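# Hang the parts bin on the wall rail

## Task

Put the parts bin, together with its contents, onto the wall rail so that the hook running along the bin's back is seated well below the rail's top at both of its ends; any bin already on the rail must stay there; release the bin at the end, and the robot must not finish fallen over or leaning.

## Robot and tools

ROBOT. An omnidirectional base carries a column about 1.7 m high. A carriage rides the column (lift_m, 0 to 1 m) and holds two six-joint arms, each with a five-finger hand. Arm bases sit about 0.57 m + lift_m above the floor, and carriage parts hang roughly 0.15 m beneath them. A hand point can get 0.78 m from its shoulder but only about 0.4 m below the arm base. Parked arm joints 1-6: 0, 0.05, 0.05, 1.45, 0, 0; parked, the robot is about 0.85 m wide and 0.65 m long.

CAMERAS. carriage_camera is fixed, facing forward and tilted about 20 degrees down. left_wrist_camera and right_wrist_camera sit on the little-finger side of each wrist, aimed at the hand point. Calibration (K, distortion, T_world_to_cam in the base frame) is given per camera and may be slightly off.

FRAMES. Base frame, in metres: origin on the floor below the base centre, x forward, y left, z up. The left_hand and right_hand readings are hand points in this frame; real hands usually sit lower than reported, especially at long reach or under load (1 kg can sag a level hand 7 to 25 cm). base_odometry uses the frame the base had at scene start, counts wheel turns only (slip counts as travel), heading in rad, left positive, -3.142 to 3.142.

TOOL move. One action per call. "base" holds exactly one relative offset from where the base currently is: translate_m (forward +, -2 to 2 m), strafe_m (left +, -2 to 2 m) or rotate_rad (counter-clockwise +, -6.3 to 6.3 rad). "joints" is a single flat object keyed by joint name, all absolute targets, covering both arms and the lift: lift_m; left_/right_joint1_rad (-2.617 to 3.054, arm swing about vertical, 0 forward, + left); joint2 (0 to 3.141, shoulder: 0 upper arm back level, 1.57 up, 3.14 forward level); joint3 (0 to 3.141, elbow, 0 folded, 3.14 straight); joint4 (-1.57 to 1.57, wrist pitch, + lifts fingertips); joint5 (-1.57 to 1.57, wrist yaw, + turns fingertips right); joint6 (-2.094 to 2.094, roll, + clockwise seen from forearm). Hand keys per side: _hand_little, _ring, _middle, _index, _thumb_turn, _thumb_bend, each -1 (closed; for thumb_turn, in front of palm) to +1 (open/straight; beside palm); _hand_force_limit -1 to 1 (closing stops at about 0 N to 10 N fingertip force, 15 N for thumb); _hand_speed -0.96 to 1 (full speed from 0.48 up). Optional "speeds" caps this action only: translate_m and strafe_m 0.02-0.5 m/s, rotate_rad 0.05-1.57 rad/s, lift_m 0.08-0.27 m/s (default 0.25). Optional min_time_s (0.1-8 s) sets a minimum duration for arm motions; values of 2 or more keep hand paths straighter, too short makes arms overshoot. "cameras" picks images; "blocking" false returns at once while motion continues. Out-of-range values are refused; unknown keys make the call invalid. A refusal or an uncommanded stop cancels the rest of that reply's move, wait and finished_scene calls.

OTHER TOOLS. wait(seconds 0-10, cameras) just lets time pass and returns state, early if motions finish. stop brakes all running motions (not instantly; braked parts may keep pressing). zoom_image(camera, region [x0,y0,x1,y1] pixels, at most 504x504) enlarges part of the latest image. show_instructions shows reference pages. finished_scene ends the scene irreversibly.

RESULTS. The "move" line says done or the worst status. base_status/joint_status per motion: moving, done, off_target (resting short, maybe still pushing), contact_stop, time_out (moves cap at 14 s), not_followed (self-collision check withheld arm targets; "joint command not followed"), limit_stop_at_motor_heat. on_its_own lists uncommanded behaviour ("held at" is a target). motor_effort is percent of max with peak in brackets; a lift effort that keeps dropping while lowering means a hand or load is resting on something. Hand readings: _hand_stopped_by gives six words (little, ring, middle, index, thumb_bend, thumb_turn): moving, target, force, stalled, fault. _load_n per finger in N, positive pushed open; a lost grip shows as loads near 0. JOINT TORQUES are raw outputs including arm weight. MOTOR HOT appears at 75 °C; at 100 °C the arm goes limp for 30-60 s (OVER-TEMPERATURE FAULT), then targets must be resent.

GRIPPING. A finger motor starts only when its target changes by 0.002 or more; it locks on reaching the target or the force limit. To tighten, raise force_limit and send a more-closed target; to loosen, send a more-open one. Close slowly (speed -0.94 or lower) for gentle grips. Thumb turned to -1 lets the hand wrap objects 0.035-0.065 m thick, handles down to about 0.025 m. A wrist bracket on the little-finger side can snag things.

CAUTIONS. Don't drop the bin or let it fall; place it, don't slam it. Don't drive into fixed things; the base contact stop ignores the arms. Arms have no contact stop and keep pushing, heating up; ease them by sending current readings. Keep arms from hitting or pressing each other. Avoid tipping: high carriage, stretched or loaded arms, fast swings, pulling on fixed things and sudden stops are risky. If pinned, back off about 0.2 m. Park arms while thinking or driving to let them cool. With joint 2 below 0.8, turning joint 1 outward 0.5 rad or more can hit the column.

Each tool is called after "Request:" as a command line: name --argument value for each argument, lists and objects as JSON in quotes; but a table of rows of numbers goes row by row, as --pt "numbers of a row", without its own name.

Reference images:

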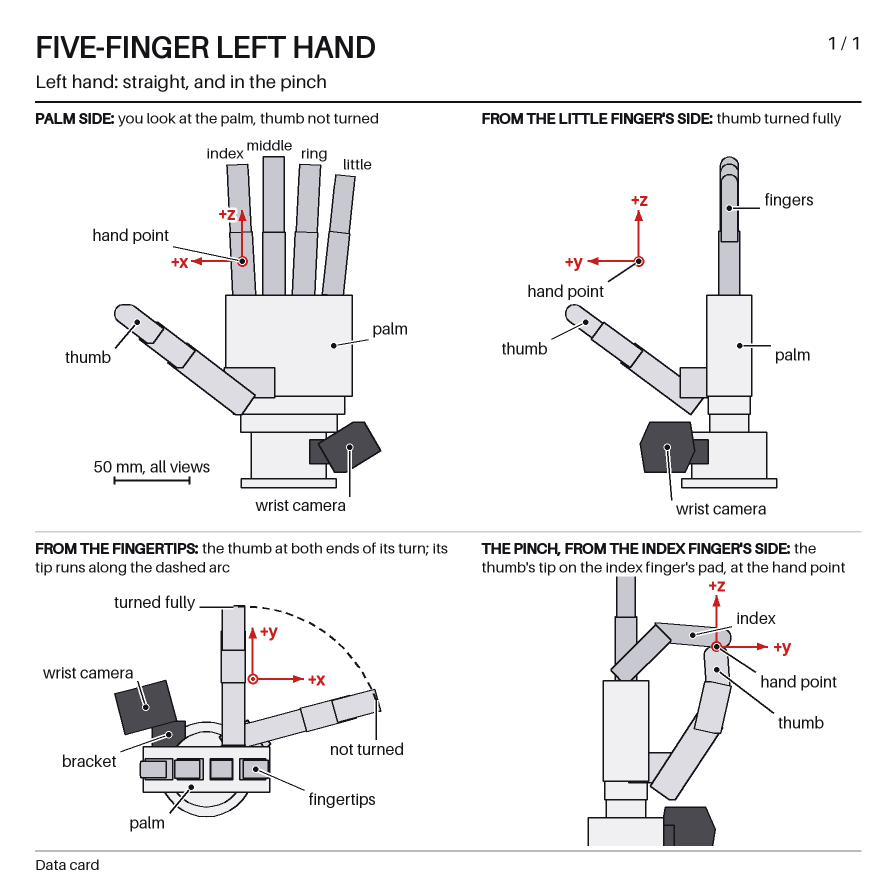

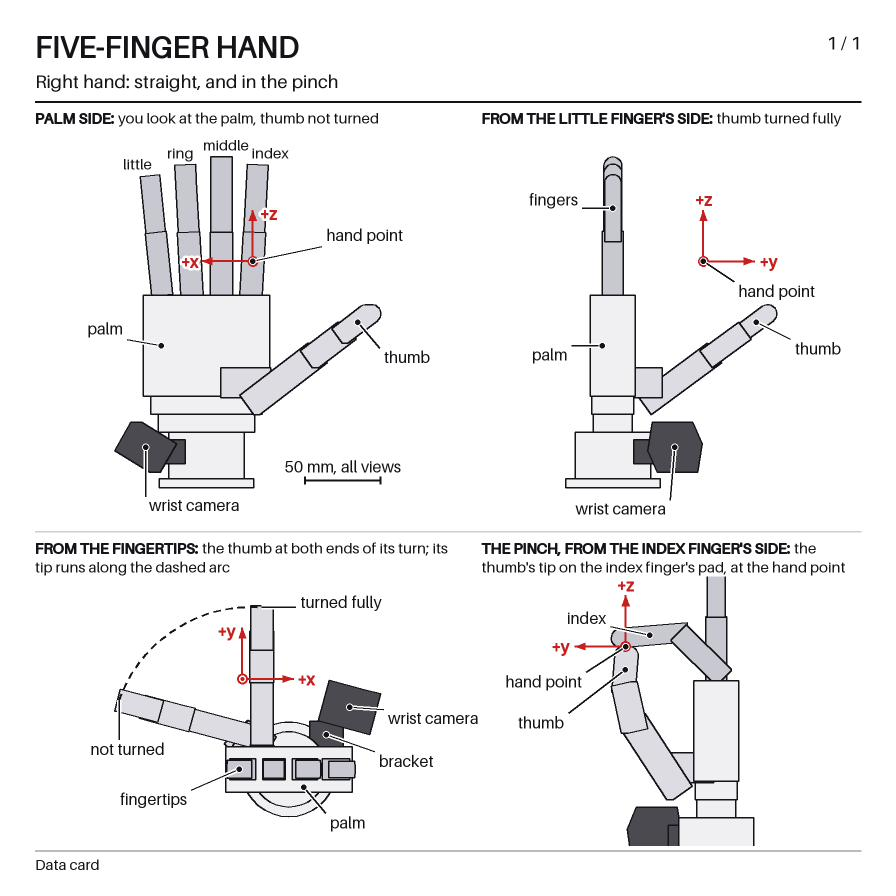

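## Session

Request:
move

Scene clock: 0.00 s.
Joint torques (N m): no reading
base_odometry: x=+0.000 y=+0.000 heading=+0.000
base_status: not commanded
joint_positions: lift_m=+0.300 left_joint1_rad=+0.017 left_joint2_rad=+0.053 left_joint3_rad=+0.063 left_joint4_rad=+1.410 left_joint5_rad=+0.035 left_joint6_rad=-0.026 right_joint1_rad=+0.009 right_joint2_rad=+0.033 right_joint3_rad=+0.055 right_joint4_rad=+1.463 right_joint5_rad=+0.013 right_joint6_rad=-0.004 left_hand_little=+1.000 left_hand_ring=+1.000 left_hand_middle=+1.000 left_hand_index=+1.000 left_hand_thumb_turn=+1.000 left_hand_thumb_bend=+1.000 left_hand_force_limit=+0.000 left_hand_speed=-0.800 right_hand_little=+1.000 right_hand_ring=+1.000 right_hand_middle=+1.000 right_hand_index=+1.000 right_hand_thumb_turn=+1.000 right_hand_thumb_bend=+1.000 right_hand_force_limit=+0.000 right_hand_speed=-0.800
joint_status: not commanded
left_hand_stopped_by: target,target,target,target,target,target
right_hand_stopped_by: target,target,target,target,target,target
left_little_load_n: 0.0
left_ring_load_n: 0.0
left_middle_load_n: 0.0
left_index_load_n: 0.0
left_thumb_bend_load_n: 0.0
left_thumb_turn_load_n: 0.0
right_little_load_n: 0.0
right_ring_load_n: 0.0
right_middle_load_n: 0.0
right_index_load_n: 0.0
right_thumb_bend_load_n: 0.0
right_thumb_turn_load_n: 0.0
motor_effort: lift_m=+28 drive_wheels=-1
left_hand: x=+0.3199 y=+0.2773 z=+1.3388 quat_wxyz=(+0.701, -0.043, +0.065, -0.709) (m; base frame)
right_hand: x=+0.3017 y=-0.2860 z=+1.3442 quat_wxyz=(+0.708, -0.025, +0.034, -0.705) (m; base frame)
pictures: carriage_camera, left_wrist_camera, right_wrist_camera

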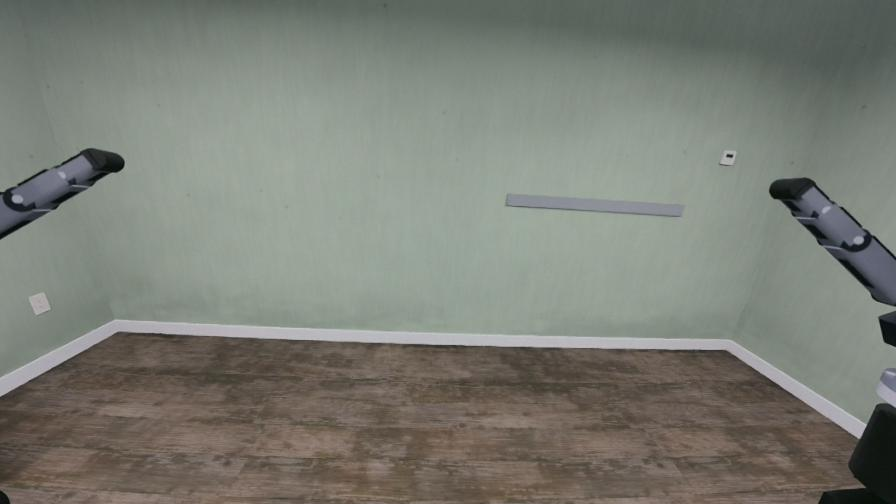

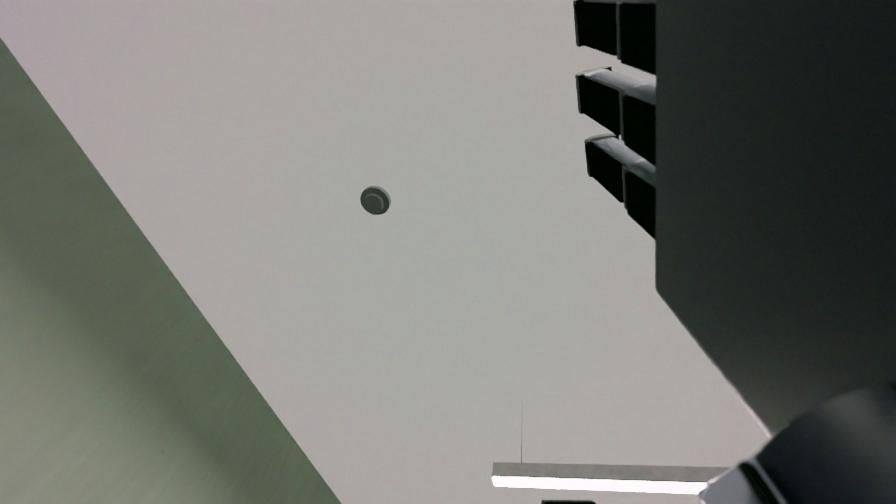

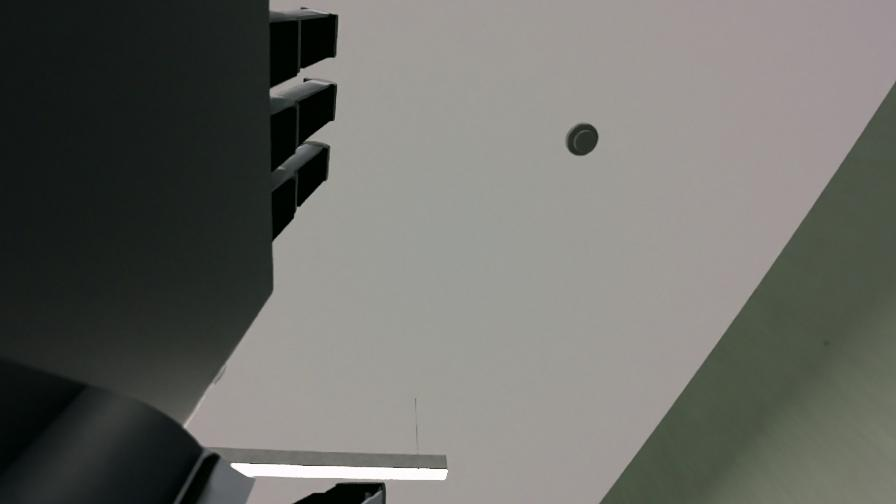

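Request:
zoom_image --camera "carriage_camera" --region '[480, 160, 720, 260]'

Request:
move --base '{"rotate_rad": -1.57}' --cameras '["carriage_camera"]'

Request:
move --base '{"rotate_rad": -1.57}' --cameras '["carriage_camera"]'

Scaled by 2.100 from the camera's 896x504 image, which has a finer 1280x720 frame.

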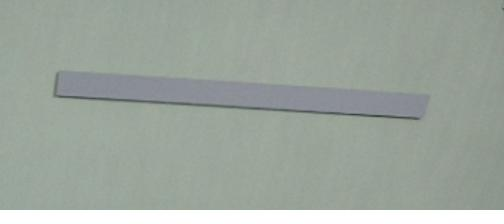

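Scene clock: 6.87 s.
Joint torques (N m): left_arm=[-0.03 3.93 4.37 0.1 -0.07 -0.05] | right_arm=[-0.03 3.73 4.59 -0.26 0.07 -0.05]
move: done
base_odometry: x=+0.000 y=+0.000 heading=-1.570
base_status: done
joint_positions: lift_m=+0.300 left_joint1_rad=+0.017 left_joint2_rad=+0.053 left_joint3_rad=+0.063 left_joint4_rad=+1.410 left_joint5_rad=+0.035 left_joint6_rad=-0.026 right_joint1_rad=+0.009 right_joint2_rad=+0.033 right_joint3_rad=+0.055 right_joint4_rad=+1.462 right_joint5_rad=+0.013 right_joint6_rad=-0.004 left_hand_little=+1.000 left_hand_ring=+1.000 left_hand_middle=+1.000 left_hand_index=+1.000 left_hand_thumb_turn=+1.000 left_hand_thumb_bend=+1.000 left_hand_force_limit=+0.000 left_hand_speed=-0.800 right_hand_little=+1.000 right_hand_ring=+1.000 right_hand_middle=+1.000 right_hand_index=+1.000 right_hand_thumb_turn=+1.000 right_hand_thumb_bend=+1.000 right_hand_force_limit=+0.000 right_hand_speed=-0.800
joint_status: not commanded
left_hand_stopped_by: target,target,target,target,target,target
right_hand_stopped_by: target,target,target,target,target,target
left_little_load_n: 0.0
left_ring_load_n: 0.0
left_middle_load_n: 0.0
left_index_load_n: 0.0
left_thumb_bend_load_n: 0.0
left_thumb_turn_load_n: 0.0
right_little_load_n: 0.0
right_ring_load_n: 0.0
right_middle_load_n: 0.0
right_index_load_n: 0.0
right_thumb_bend_load_n: 0.0
right_thumb_turn_load_n: 0.0
motor_effort: lift_m=+28(28) drive_wheels=+3(12)
left_hand: x=+0.3199 y=+0.2773 z=+1.3388 quat_wxyz=(+0.701, -0.043, +0.065, -0.709) (m; base frame)
right_hand: x=+0.3022 y=-0.2860 z=+1.3441 quat_wxyz=(+0.708, -0.026, +0.035, -0.705) (m; base frame)
pictures: carriage_camera

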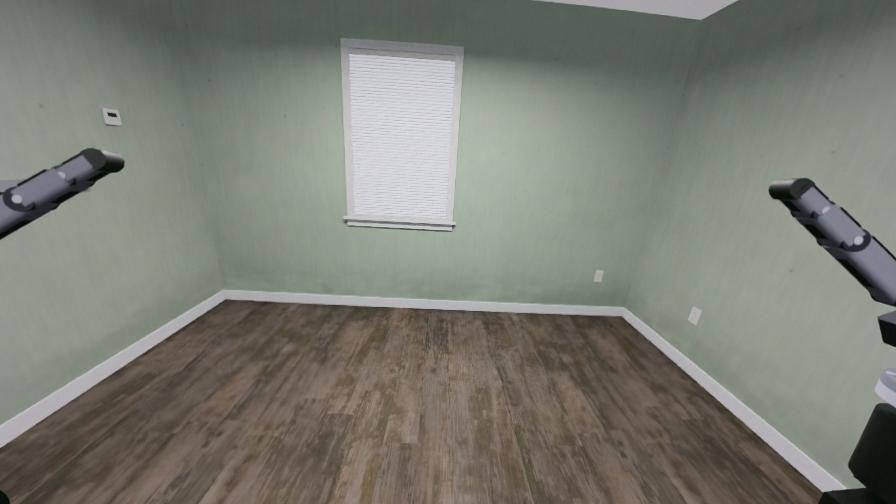

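Scene clock: 9.97 s.
Joint torques (N m): left_arm=[-0.02 3.92 4.37 0.1 -0.07 -0.05] | right_arm=[-0.01 3.86 4.57 -0.25 0.09 -0.09]
move: done
base_odometry: x=+0.000 y=+0.000 heading=-3.139
base_status: done
joint_positions: lift_m=+0.300 left_joint1_rad=+0.017 left_joint2_rad=+0.053 left_joint3_rad=+0.063 left_joint4_rad=+1.410 left_joint5_rad=+0.035 left_joint6_rad=-0.026 right_joint1_rad=+0.009 right_joint2_rad=+0.033 right_joint3_rad=+0.055 right_joint4_rad=+1.461 right_joint5_rad=+0.013 right_joint6_rad=-0.004 left_hand_little=+1.000 left_hand_ring=+1.000 left_hand_middle=+1.000 left_hand_index=+1.000 left_hand_thumb_turn=+1.000 left_hand_thumb_bend=+1.000 left_hand_force_limit=+0.000 left_hand_speed=-0.800 right_hand_little=+1.000 right_hand_ring=+1.000 right_hand_middle=+1.000 right_hand_index=+1.000 right_hand_thumb_turn=+1.000 right_hand_thumb_bend=+1.000 right_hand_force_limit=+0.000 right_hand_speed=-0.800
joint_status: not commanded
left_hand_stopped_by: target,target,target,target,target,target
right_hand_stopped_by: target,target,target,target,target,target
left_little_load_n: 0.0
left_ring_load_n: 0.0
left_middle_load_n: 0.0
left_index_load_n: 0.0
left_thumb_bend_load_n: 0.0
left_thumb_turn_load_n: 0.0
right_little_load_n: 0.0
right_ring_load_n: 0.0
right_middle_load_n: 0.0
right_index_load_n: 0.0
right_thumb_bend_load_n: 0.0
right_thumb_turn_load_n: 0.0
motor_effort: lift_m=+28(28) drive_wheels=+3(11)
left_hand: x=+0.3199 y=+0.2773 z=+1.3388 quat_wxyz=(+0.701, -0.043, +0.065, -0.709) (m; base frame)
right_hand: x=+0.3023 y=-0.2860 z=+1.3440 quat_wxyz=(+0.708, -0.026, +0.035, -0.705) (m; base frame)
pictures: carriage_camera

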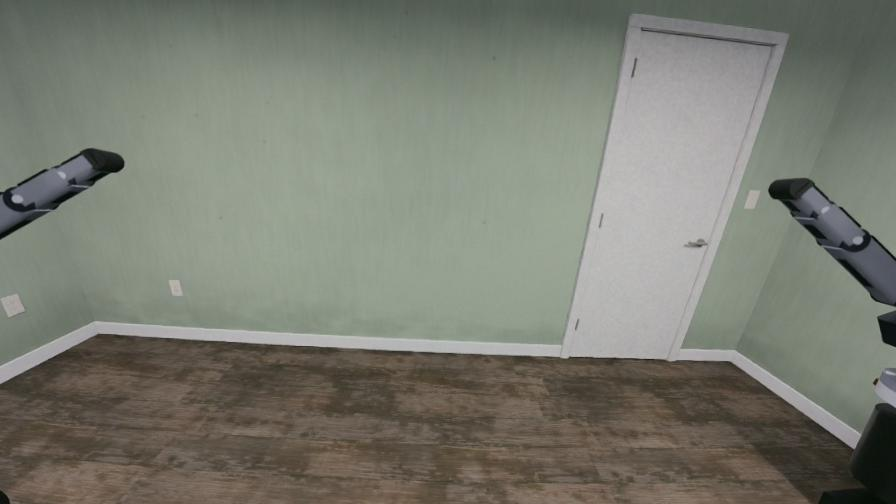

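Request:
move --base '{"rotate_rad": -1.2}' --cameras '["carriage_camera"]'

Scene clock: 14.33 s.
Joint torques (N m): left_arm=[-0.02 3.93 4.37 0.1 -0.07 -0.05] | right_arm=[-0.09 3.77 4.57 -0.24 0.08 -0.06]
move: done
base_odometry: x=+0.000 y=+0.000 heading=+1.944
base_status: done
joint_positions: lift_m=+0.300 left_joint1_rad=+0.017 left_joint2_rad=+0.053 left_joint3_rad=+0.063 left_joint4_rad=+1.410 left_joint5_rad=+0.035 left_joint6_rad=-0.026 right_joint1_rad=+0.009 right_joint2_rad=+0.033 right_joint3_rad=+0.055 right_joint4_rad=+1.462 right_joint5_rad=+0.013 right_joint6_rad=-0.004 left_hand_little=+1.000 left_hand_ring=+1.000 left_hand_middle=+1.000 left_hand_index=+1.000 left_hand_thumb_turn=+1.000 left_hand_thumb_bend=+1.000 left_hand_force_limit=+0.000 left_hand_speed=-0.800 right_hand_little=+1.000 right_hand_ring=+1.000 right_hand_middle=+1.000 right_hand_index=+1.000 right_hand_thumb_turn=+1.000 right_hand_thumb_bend=+1.000 right_hand_force_limit=+0.000 right_hand_speed=-0.800
joint_status: not commanded
left_hand_stopped_by: target,target,target,target,target,target
right_hand_stopped_by: target,target,target,target,target,target
left_little_load_n: 0.0
left_ring_load_n: 0.0
left_middle_load_n: 0.0
left_index_load_n: 0.0
left_thumb_bend_load_n: 0.0
left_thumb_turn_load_n: 0.0
right_little_load_n: 0.5
right_ring_load_n: 0.0
right_middle_load_n: 0.0
right_index_load_n: 0.5
right_thumb_bend_load_n: 0.0
right_thumb_turn_load_n: 0.0
motor_effort: lift_m=+28(28) drive_wheels=+3(11)
left_hand: x=+0.3199 y=+0.2773 z=+1.3388 quat_wxyz=(+0.701, -0.043, +0.065, -0.709) (m; base frame)
right_hand: x=+0.3022 y=-0.2860 z=+1.3441 quat_wxyz=(+0.708, -0.026, +0.035, -0.705) (m; base frame)
pictures: carriage_camera

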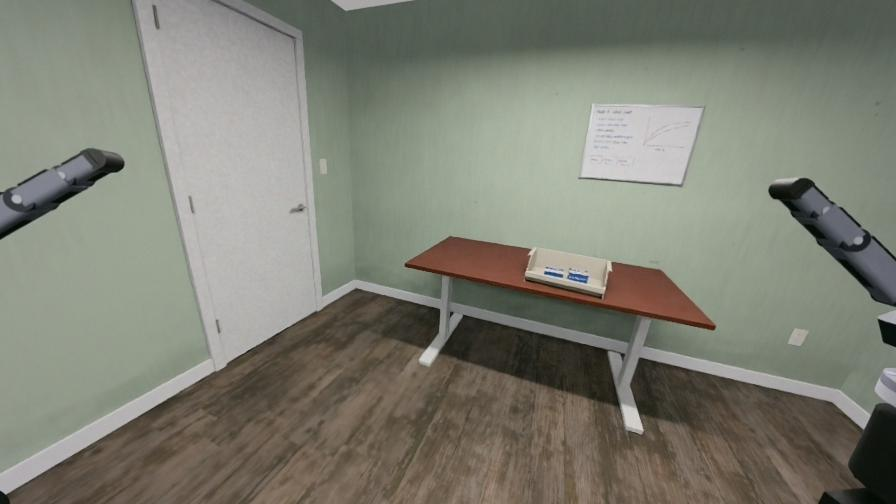

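Request:
zoom_image --camera "carriage_camera" --region '[490, 230, 650, 320]'

Request:
move --base '{"rotate_rad": -0.374}' --cameras '["carriage_camera"]'

Scaled by 3.150 from the camera's 896x504 image, which has a finer 1280x720 frame.

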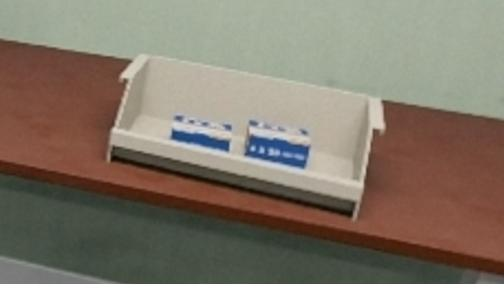

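Scene clock: 19.03 s.
Joint torques (N m): left_arm=[-0.01 3.93 4.37 0.1 -0.07 -0.05] | right_arm=[-0.12 3.82 4.57 -0.24 0.1 -0.07]
move: done
base_odometry: x=+0.000 y=+0.000 heading=+1.571
base_status: done
joint_positions: lift_m=+0.300 left_joint1_rad=+0.017 left_joint2_rad=+0.053 left_joint3_rad=+0.063 left_joint4_rad=+1.410 left_joint5_rad=+0.035 left_joint6_rad=-0.026 right_joint1_rad=+0.009 right_joint2_rad=+0.033 right_joint3_rad=+0.055 right_joint4_rad=+1.462 right_joint5_rad=+0.013 right_joint6_rad=-0.004 left_hand_little=+1.000 left_hand_ring=+1.000 left_hand_middle=+1.000 left_hand_index=+1.000 left_hand_thumb_turn=+1.000 left_hand_thumb_bend=+1.000 left_hand_force_limit=+0.000 left_hand_speed=-0.800 right_hand_little=+1.000 right_hand_ring=+1.000 right_hand_middle=+1.000 right_hand_index=+1.000 right_hand_thumb_turn=+1.000 right_hand_thumb_bend=+1.000 right_hand_force_limit=+0.000 right_hand_speed=-0.800
joint_status: not commanded
left_hand_stopped_by: target,target,target,target,target,target
right_hand_stopped_by: target,target,target,target,target,target
left_little_load_n: 0.0
left_ring_load_n: 0.0
left_middle_load_n: 0.0
left_index_load_n: 0.0
left_thumb_bend_load_n: 0.0
left_thumb_turn_load_n: 0.0
right_little_load_n: 0.0
right_ring_load_n: 0.0
right_middle_load_n: 0.0
right_index_load_n: 0.0
right_thumb_bend_load_n: 0.0
right_thumb_turn_load_n: 0.0
motor_effort: lift_m=+28(28) drive_wheels=+3(10)
left_hand: x=+0.3199 y=+0.2773 z=+1.3388 quat_wxyz=(+0.701, -0.043, +0.065, -0.709) (m; base frame)
right_hand: x=+0.3022 y=-0.2860 z=+1.3441 quat_wxyz=(+0.708, -0.026, +0.035, -0.705) (m; base frame)
pictures: carriage_camera

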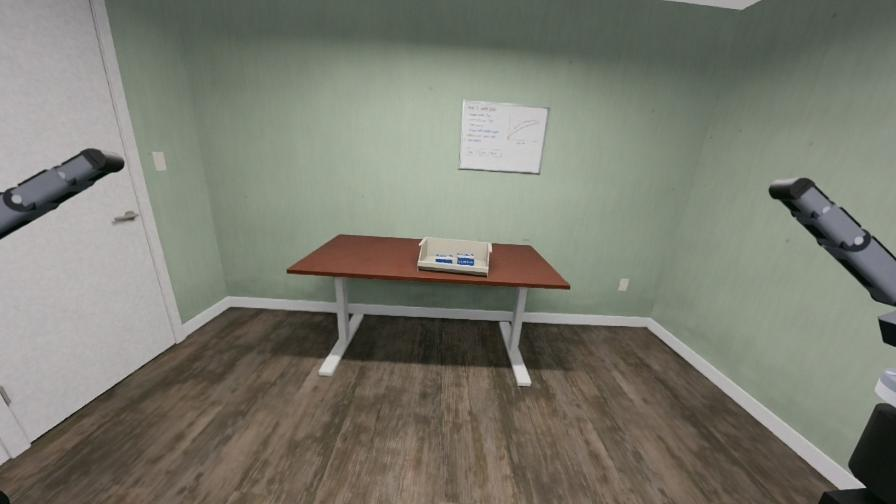

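Request:
move --base '{"translate_m": 0.75}' --cameras '["carriage_camera"]'

Request:
zoom_image --camera "carriage_camera" --region '[340, 220, 580, 380]'

Scene clock: 33.97 s.
Joint torques (N m): left_arm=[-0.02 3.93 4.34 0.1 -0.07 -0.05] | right_arm=[0.02 3.75 4.62 -0.21 0.07 -0.04]
move: done
base_odometry: x=+0.001 y=+0.750 heading=+1.570
base_status: done
joint_positions: lift_m=+0.300 left_joint1_rad=+0.017 left_joint2_rad=+0.053 left_joint3_rad=+0.063 left_joint4_rad=+1.410 left_joint5_rad=+0.035 left_joint6_rad=-0.026 right_joint1_rad=+0.009 right_joint2_rad=+0.033 right_joint3_rad=+0.055 right_joint4_rad=+1.459 right_joint5_rad=+0.013 right_joint6_rad=-0.004 left_hand_little=+1.000 left_hand_ring=+1.000 left_hand_middle=+1.000 left_hand_index=+1.000 left_hand_thumb_turn=+1.000 left_hand_thumb_bend=+1.000 left_hand_force_limit=+0.000 left_hand_speed=-0.800 right_hand_little=+1.000 right_hand_ring=+1.000 right_hand_middle=+1.000 right_hand_index=+1.000 right_hand_thumb_turn=+1.000 right_hand_thumb_bend=+1.000 right_hand_force_limit=+0.000 right_hand_speed=-0.800
joint_status: not commanded
left_hand_stopped_by: target,target,target,target,target,target
right_hand_stopped_by: target,target,target,target,target,target
left_little_load_n: 0.0
left_ring_load_n: 0.5
left_middle_load_n: 0.0
left_index_load_n: 0.0
left_thumb_bend_load_n: 0.0
left_thumb_turn_load_n: 0.0
right_little_load_n: 0.0
right_ring_load_n: 0.0
right_middle_load_n: 0.0
right_index_load_n: 0.0
right_thumb_bend_load_n: 0.0
right_thumb_turn_load_n: 0.0
motor_effort: lift_m=+28(28) drive_wheels=-7(18)
left_hand: x=+0.3197 y=+0.2773 z=+1.3389 quat_wxyz=(+0.701, -0.042, +0.065, -0.709) (m; base frame)
right_hand: x=+0.3029 y=-0.2859 z=+1.3439 quat_wxyz=(+0.708, -0.027, +0.036, -0.705) (m; base frame)
pictures: carriage_camera

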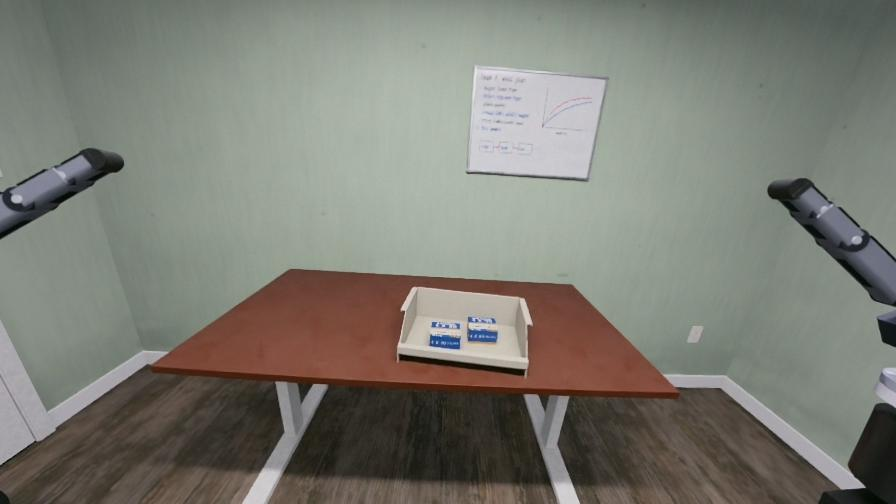

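Scaled by 2.100 from the camera's 896x504 image, which has a finer 1280x720 frame.

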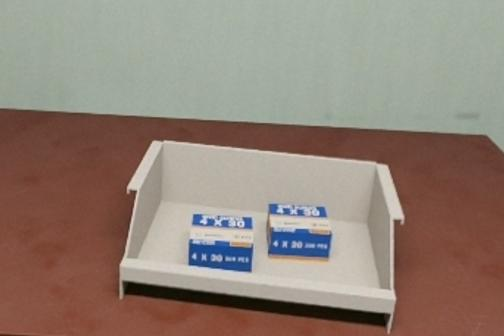

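Request:
move --joints '{"lift_m": 0.65}' --cameras '["carriage_camera"]'

Request:
zoom_image --camera "carriage_camera" --region '[350, 330, 570, 500]'

Scene clock: 78.90 s.
Joint torques (N m): left_arm=[-0.02 3.92 4.36 0.09 -0.06 -0.05] | right_arm=[0.01 3.73 4.63 -0.21 0.08 -0.06]
move: done
base_odometry: x=+0.001 y=+0.750 heading=+1.570
base_status: not commanded
joint_positions: lift_m=+0.650 left_joint1_rad=+0.017 left_joint2_rad=+0.053 left_joint3_rad=+0.063 left_joint4_rad=+1.410 left_joint5_rad=+0.035 left_joint6_rad=-0.026 right_joint1_rad=+0.009 right_joint2_rad=+0.033 right_joint3_rad=+0.055 right_joint4_rad=+1.459 right_joint5_rad=+0.013 right_joint6_rad=-0.004 left_hand_little=+1.000 left_hand_ring=+1.000 left_hand_middle=+1.000 left_hand_index=+1.000 left_hand_thumb_turn=+1.000 left_hand_thumb_bend=+1.000 left_hand_force_limit=+0.000 left_hand_speed=-0.800 right_hand_little=+1.000 right_hand_ring=+1.000 right_hand_middle=+1.000 right_hand_index=+1.000 right_hand_thumb_turn=+1.000 right_hand_thumb_bend=+1.000 right_hand_force_limit=+0.000 right_hand_speed=-0.800
joint_status: all done
left_hand_stopped_by: target,target,target,target,target,target
right_hand_stopped_by: target,target,target,target,target,target
left_little_load_n: 0.0
left_ring_load_n: 0.0
left_middle_load_n: 0.0
left_index_load_n: 0.0
left_thumb_bend_load_n: 0.0
left_thumb_turn_load_n: 0.0
right_little_load_n: 0.0
right_ring_load_n: 0.0
right_middle_load_n: 0.0
right_index_load_n: 0.0
right_thumb_bend_load_n: 0.0
right_thumb_turn_load_n: -0.5
motor_effort: lift_m=+27(33) drive_wheels=-6(6)
left_hand: x=+0.3197 y=+0.2773 z=+1.6890 quat_wxyz=(+0.701, -0.042, +0.065, -0.709) (m; base frame)
right_hand: x=+0.3029 y=-0.2859 z=+1.6939 quat_wxyz=(+0.708, -0.027, +0.036, -0.705) (m; base frame)
pictures: carriage_camera
camera_calibration:
carriage_camera: T_world_to_cam=[[-0.0102526, -0.997865, 0.0644962, -0.105614], [-0.312065, -0.0580852, -0.948284, 1.61443], [0.950006, -0.0298493, -0.310803, 0.394891], [0, 0, 0, 1]] pos_world=[0.127575, 0.000172812, 1.66048]

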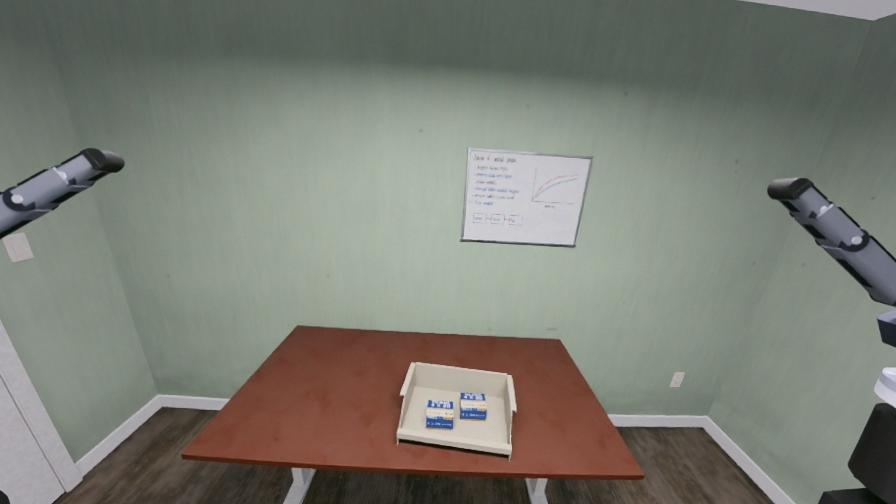

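Scaled by 2.291 from the camera's 896x504 image, which has a finer 1280x720 frame.

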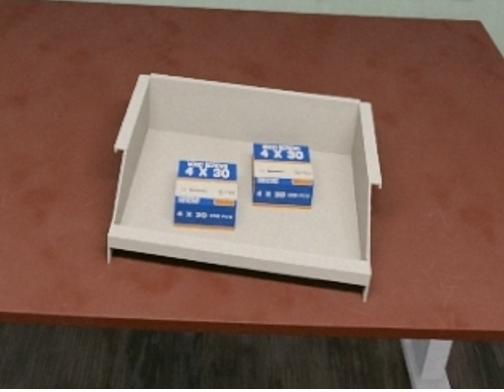

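Request:
move --base '{"rotate_rad": -0.106}' --joints '{"left_joint1_rad": 0, "left_joint2_rad": 1.57, "left_joint3_rad": 1.57, "left_joint4_rad": 0, "left_joint5_rad": 0, "left_joint6_rad": 0, "right_joint1_rad": 0, "right_joint2_rad": 1.57, "right_joint3_rad": 1.57, "right_joint4_rad": 0, "right_joint5_rad": 0, "right_joint6_rad": 0}' --cameras '["carriage_camera"]'

Request:
move --joints '{"left_joint5_rad": 1.5, "right_joint5_rad": -1.5, "left_joint2_rad": 1.2, "right_joint2_rad": 1.2}' --cameras '["all"]'

Scene clock: 104.33 s.
Joint torques (N m): left_arm=[-0.87 -7.24 8.47 2.12 -0.11 0.05] | right_arm=[-0.61 -6.76 8.08 2.23 -0.01 -0.01]
move: done
base_odometry: x=+0.001 y=+0.750 heading=+1.464
base_status: done
joint_positions: lift_m=+0.650 left_joint1_rad=+0.010 left_joint2_rad=+1.565 left_joint3_rad=+1.533 left_joint4_rad=+0.004 left_joint5_rad=+0.007 left_joint6_rad=-0.011 right_joint1_rad=+0.006 right_joint2_rad=+1.561 right_joint3_rad=+1.545 right_joint4_rad=+0.014 right_joint5_rad=+0.008 right_joint6_rad=-0.004 left_hand_little=+1.000 left_hand_ring=+1.000 left_hand_middle=+1.000 left_hand_index=+1.000 left_hand_thumb_turn=+1.000 left_hand_thumb_bend=+1.000 left_hand_force_limit=+0.000 left_hand_speed=-0.800 right_hand_little=+1.000 right_hand_ring=+1.000 right_hand_middle=+1.000 right_hand_index=+1.000 right_hand_thumb_turn=+1.000 right_hand_thumb_bend=+1.000 right_hand_force_limit=+0.000 right_hand_speed=-0.800
joint_status: all done
left_hand_stopped_by: target,target,target,target,target,target
right_hand_stopped_by: target,target,target,target,target,target
left_little_load_n: 0.0
left_ring_load_n: 0.0
left_middle_load_n: 0.0
left_index_load_n: 0.0
left_thumb_bend_load_n: 0.0
left_thumb_turn_load_n: 0.0
right_little_load_n: 0.0
right_ring_load_n: 0.0
right_middle_load_n: 0.0
right_index_load_n: 0.0
right_thumb_bend_load_n: 0.0
right_thumb_turn_load_n: 0.0
motor_effort: lift_m=+27(27) drive_wheels=-3(7)
left_hand: x=+0.7513 y=+0.2873 z=+1.6062 quat_wxyz=(+0.491, -0.511, +0.503, -0.495) (m; base frame)
right_hand: x=+0.7509 y=-0.2825 z=+1.6172 quat_wxyz=(+0.498, -0.501, +0.500, -0.501) (m; base frame)
pictures: carriage_camera
camera_calibration:
carriage_camera: T_world_to_cam=[[-0.0102526, -0.997865, 0.0644962, -0.105614], [-0.312065, -0.0580852, -0.948284, 1.61443], [0.950006, -0.0298493, -0.310803, 0.394891], [0, 0, 0, 1]] pos_world=[0.127575, 0.000172812, 1.66048]

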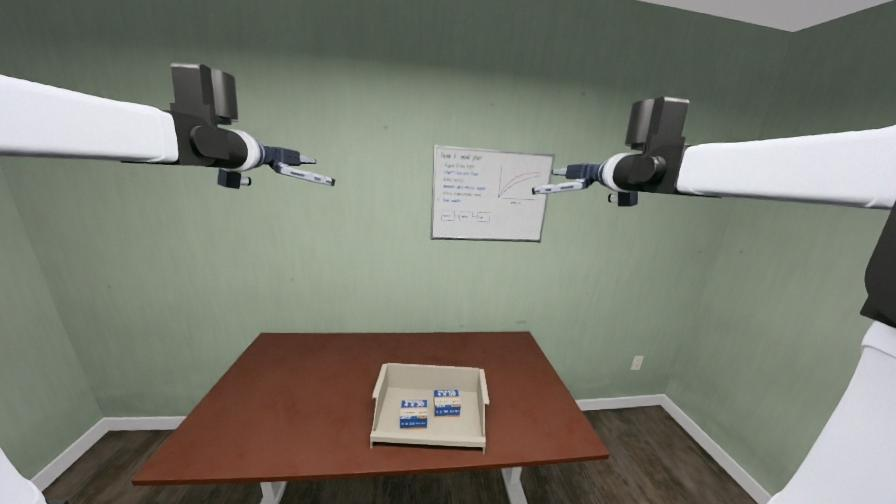

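Scene clock: 105.77 s.
Joint torques (N m): left_arm=[-0.34 -2.48 4.64 1.13 -0.22 0.06] | right_arm=[-0.1 -2.54 4.38 1.09 0.3 -0.04]
move: done
base_odometry: x=+0.001 y=+0.750 heading=+1.464
base_status: not commanded
joint_positions: lift_m=+0.650 left_joint1_rad=+0.004 left_joint2_rad=+1.202 left_joint3_rad=+1.566 left_joint4_rad=+0.001 left_joint5_rad=+1.493 left_joint6_rad=-0.010 right_joint1_rad=+0.000 right_joint2_rad=+1.200 right_joint3_rad=+1.573 right_joint4_rad=+0.007 right_joint5_rad=-1.489 right_joint6_rad=-0.004 left_hand_little=+1.000 left_hand_ring=+1.000 left_hand_middle=+1.000 left_hand_index=+1.000 left_hand_thumb_turn=+1.000 left_hand_thumb_bend=+1.000 left_hand_force_limit=+0.000 left_hand_speed=-0.800 right_hand_little=+1.000 right_hand_ring=+1.000 right_hand_middle=+1.000 right_hand_index=+1.000 right_hand_thumb_turn=+1.000 right_hand_thumb_bend=+1.000 right_hand_force_limit=+0.000 right_hand_speed=-0.800
joint_status: all done
left_hand_stopped_by: target,target,target,target,target,target
right_hand_stopped_by: target,target,target,target,target,target
left_little_load_n: 0.0
left_ring_load_n: 0.0
left_middle_load_n: -0.5
left_index_load_n: 0.0
left_thumb_bend_load_n: 0.0
left_thumb_turn_load_n: -0.5
right_little_load_n: 0.0
right_ring_load_n: -0.5
right_middle_load_n: 0.0
right_index_load_n: -0.5
right_thumb_bend_load_n: 0.0
right_thumb_turn_load_n: 0.0
motor_effort: lift_m=+27(27) drive_wheels=+0(4)
left_hand: x=+0.4280 y=+0.1194 z=+1.7118 quat_wxyz=(+0.153, +0.096, +0.691, -0.700) (m; base frame)
right_hand: x=+0.4276 y=-0.1186 z=+1.7148 quat_wxyz=(+0.699, -0.688, -0.107, -0.163) (m; base frame)
pictures: carriage_camera, left_wrist_camera, right_wrist_camera
camera_calibration:
carriage_camera: T_world_to_cam=[[-0.0102526, -0.997865, 0.0644962, -0.105614], [-0.312065, -0.0580852, -0.948284, 1.61443], [0.950006, -0.0298493, -0.310803, 0.394891], [0, 0, 0, 1]] pos_world=[0.127575, 0.000172812, 1.66048]
left_wrist_camera: T_world_to_cam=[[-0.570555, -0.0283383, 0.82077, -1.15402], [-0.74838, 0.429527, -0.505404, 1.13137], [-0.338221, -0.902609, -0.266277, 0.820867], [0, 0, 0, 1]] pos_world=[0.465901, 0.222263, 1.73756]
right_wrist_camera: T_world_to_cam=[[0.547559, -0.0177753, -0.836578, 1.20176], [-0.756879, -0.436839, -0.486112, 1.10603], [-0.35681, 0.899364, -0.252649, 0.809118], [0, 0, 0, 1]] pos_world=[0.467797, -0.223173, 1.74744]

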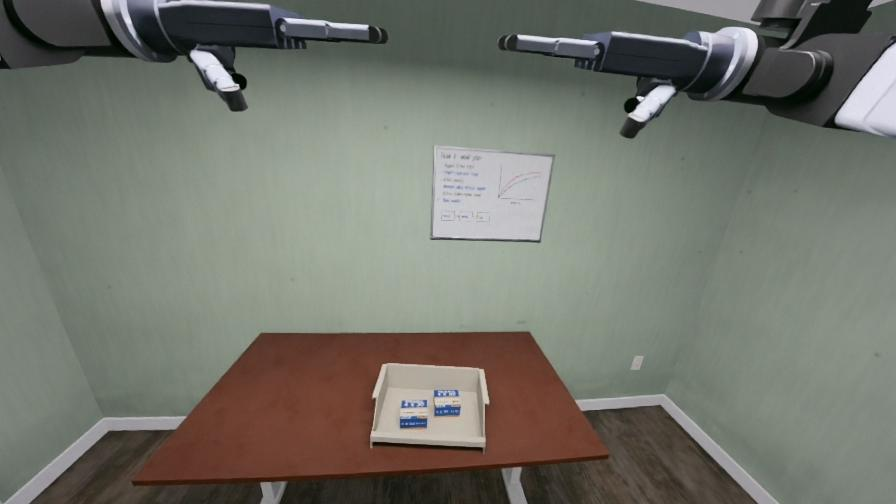

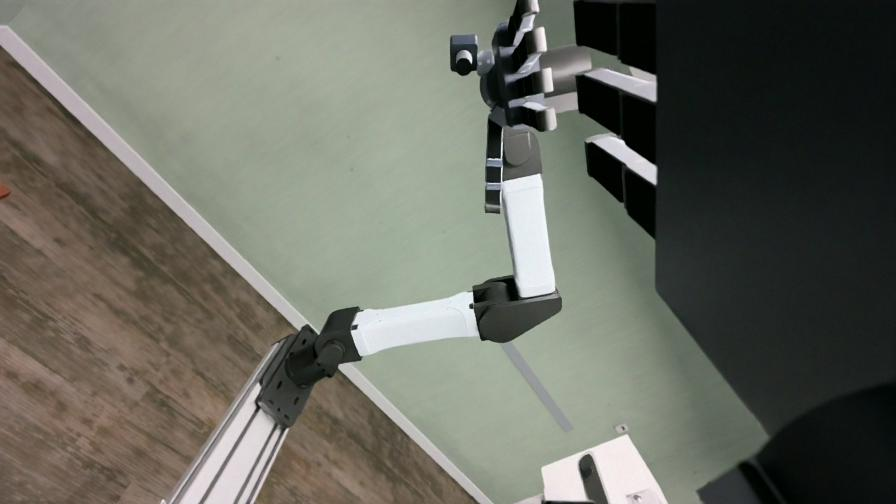

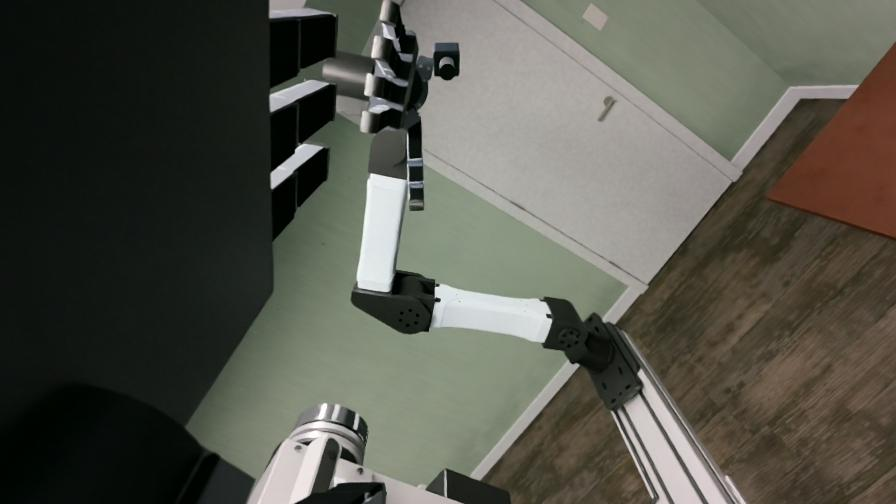

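Request:
zoom_image --camera "carriage_camera" --region '[340, 330, 520, 500]'

Scaled by 2.800 from the camera's 896x504 image, which has a finer 1280x720 frame.

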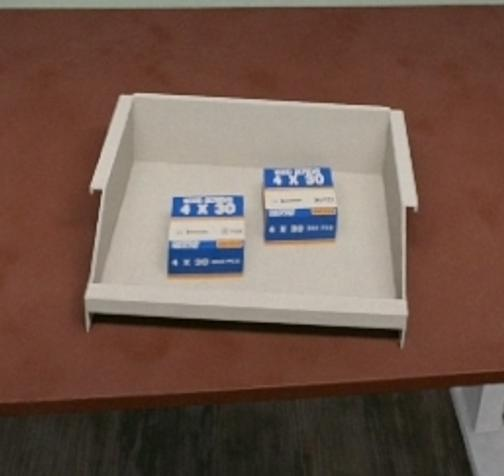

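Request:
move --joints '{"left_joint1_rad": 0.25, "left_joint2_rad": 1.57, "left_joint3_rad": 0.304, "left_joint4_rad": 1.266, "left_joint5_rad": 1.56, "left_joint6_rad": 0, "right_joint1_rad": -0.25, "right_joint2_rad": 1.57, "right_joint3_rad": 0.304, "right_joint4_rad": 1.266, "right_joint5_rad": -1.56, "right_joint6_rad": 0, "left_hand_thumb_turn": -1, "right_hand_thumb_turn": -1}' --base '{"translate_m": 0.24}' --cameras '["all"]'

Scene clock: 239.07 s.
Joint torques (N m): left_arm=[0.73 -3.63 2.33 1.51 0.06 0.03] | right_arm=[-0.57 -3.64 2.91 1.46 0 -0.04]
move: done
base_odometry: x=+0.027 y=+0.989 heading=+1.463
base_status: done
joint_positions: lift_m=+0.650 left_joint1_rad=+0.241 left_joint2_rad=+1.563 left_joint3_rad=+0.313 left_joint4_rad=+1.245 left_joint5_rad=+1.553 left_joint6_rad=-0.007 right_joint1_rad=-0.244 right_joint2_rad=+1.560 right_joint3_rad=+0.313 right_joint4_rad=+1.259 right_joint5_rad=-1.553 right_joint6_rad=-0.003 left_hand_little=+1.000 left_hand_ring=+1.000 left_hand_middle=+1.000 left_hand_index=+1.000 left_hand_thumb_turn=-1.000 left_hand_thumb_bend=+1.000 left_hand_force_limit=+0.000 left_hand_speed=-0.800 right_hand_little=+1.000 right_hand_ring=+1.000 right_hand_middle=+1.000 right_hand_index=+1.000 right_hand_thumb_turn=-1.000 right_hand_thumb_bend=+1.000 right_hand_force_limit=+0.000 right_hand_speed=-0.800
joint_status: all done
left_hand_stopped_by: target,target,target,target,target,target
right_hand_stopped_by: target,target,target,target,target,target
left_little_load_n: 0.0
left_ring_load_n: 0.0
left_middle_load_n: 0.0
left_index_load_n: 0.0
left_thumb_bend_load_n: 0.0
left_thumb_turn_load_n: 0.0
right_little_load_n: 0.0
right_ring_load_n: 0.0
right_middle_load_n: 0.0
right_index_load_n: 0.0
right_thumb_bend_load_n: 0.0
right_thumb_turn_load_n: -0.5
motor_effort: lift_m=+27(27) drive_wheels=-6(16)
left_hand: x=+0.4582 y=+0.1728 z=+1.3478 quat_wxyz=(+0.087, -0.095, +0.701, -0.702) (m; base frame)
right_hand: x=+0.4601 y=-0.1739 z=+1.3486 quat_wxyz=(+0.700, -0.702, +0.087, -0.098) (m; base frame)
pictures: carriage_camera, left_wrist_camera, right_wrist_camera
camera_calibration:
carriage_camera: T_world_to_cam=[[-0.0102526, -0.997865, 0.0644962, -0.105614], [-0.312065, -0.0580852, -0.948284, 1.61443], [0.950006, -0.0298493, -0.310803, 0.394891], [0, 0, 0, 1]] pos_world=[0.127575, 0.000172812, 1.66048]
left_wrist_camera: T_world_to_cam=[[-0.230751, -0.068524, 0.970597, -1.18728], [-0.941359, 0.268086, -0.204873, 0.658365], [-0.246165, -0.960955, -0.126367, 0.561658], [0, 0, 0, 1]] pos_world=[0.484053, 0.281873, 1.35822]
right_wrist_camera: T_world_to_cam=[[0.201565, -0.0554853, -0.977902, 1.21982], [-0.945527, -0.271598, -0.179482, 0.630446], [-0.255638, 0.96081, -0.107208, 0.54582], [0, 0, 0, 1]] pos_world=[0.489764, -0.28552, 1.36453]

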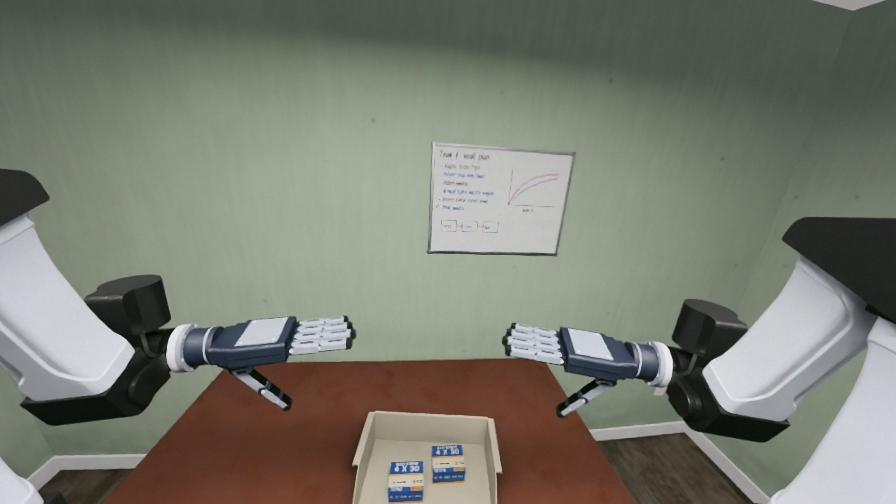

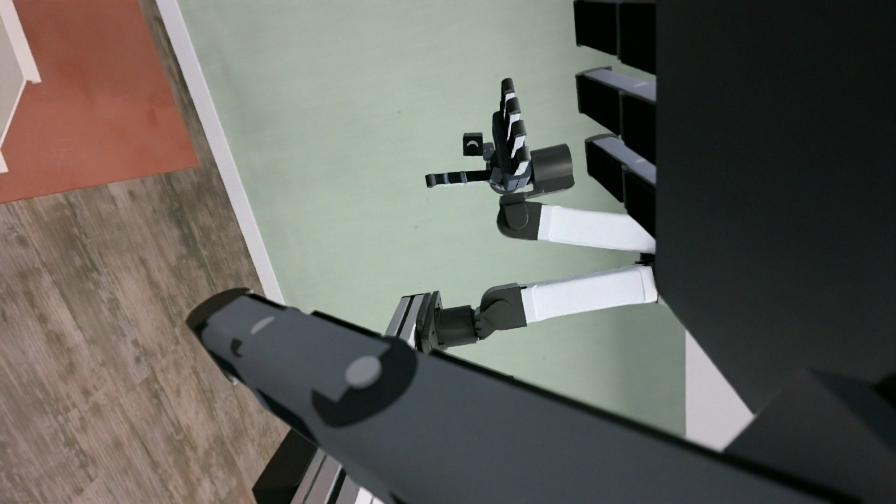

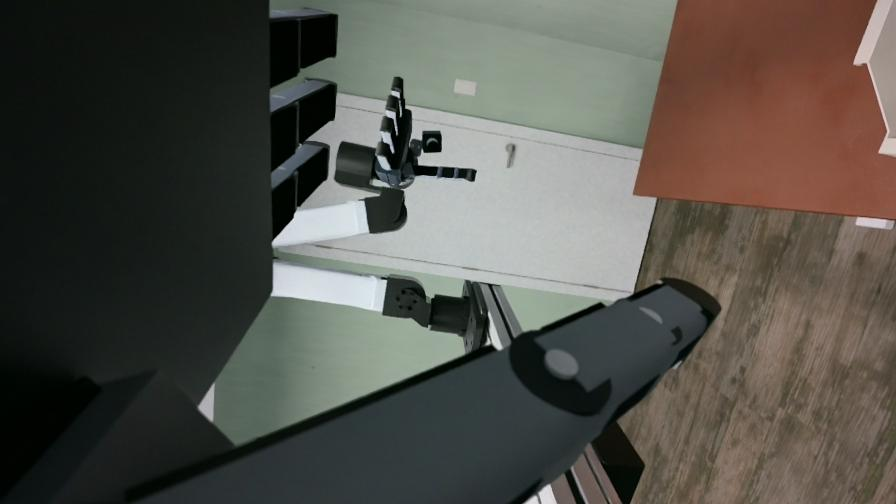

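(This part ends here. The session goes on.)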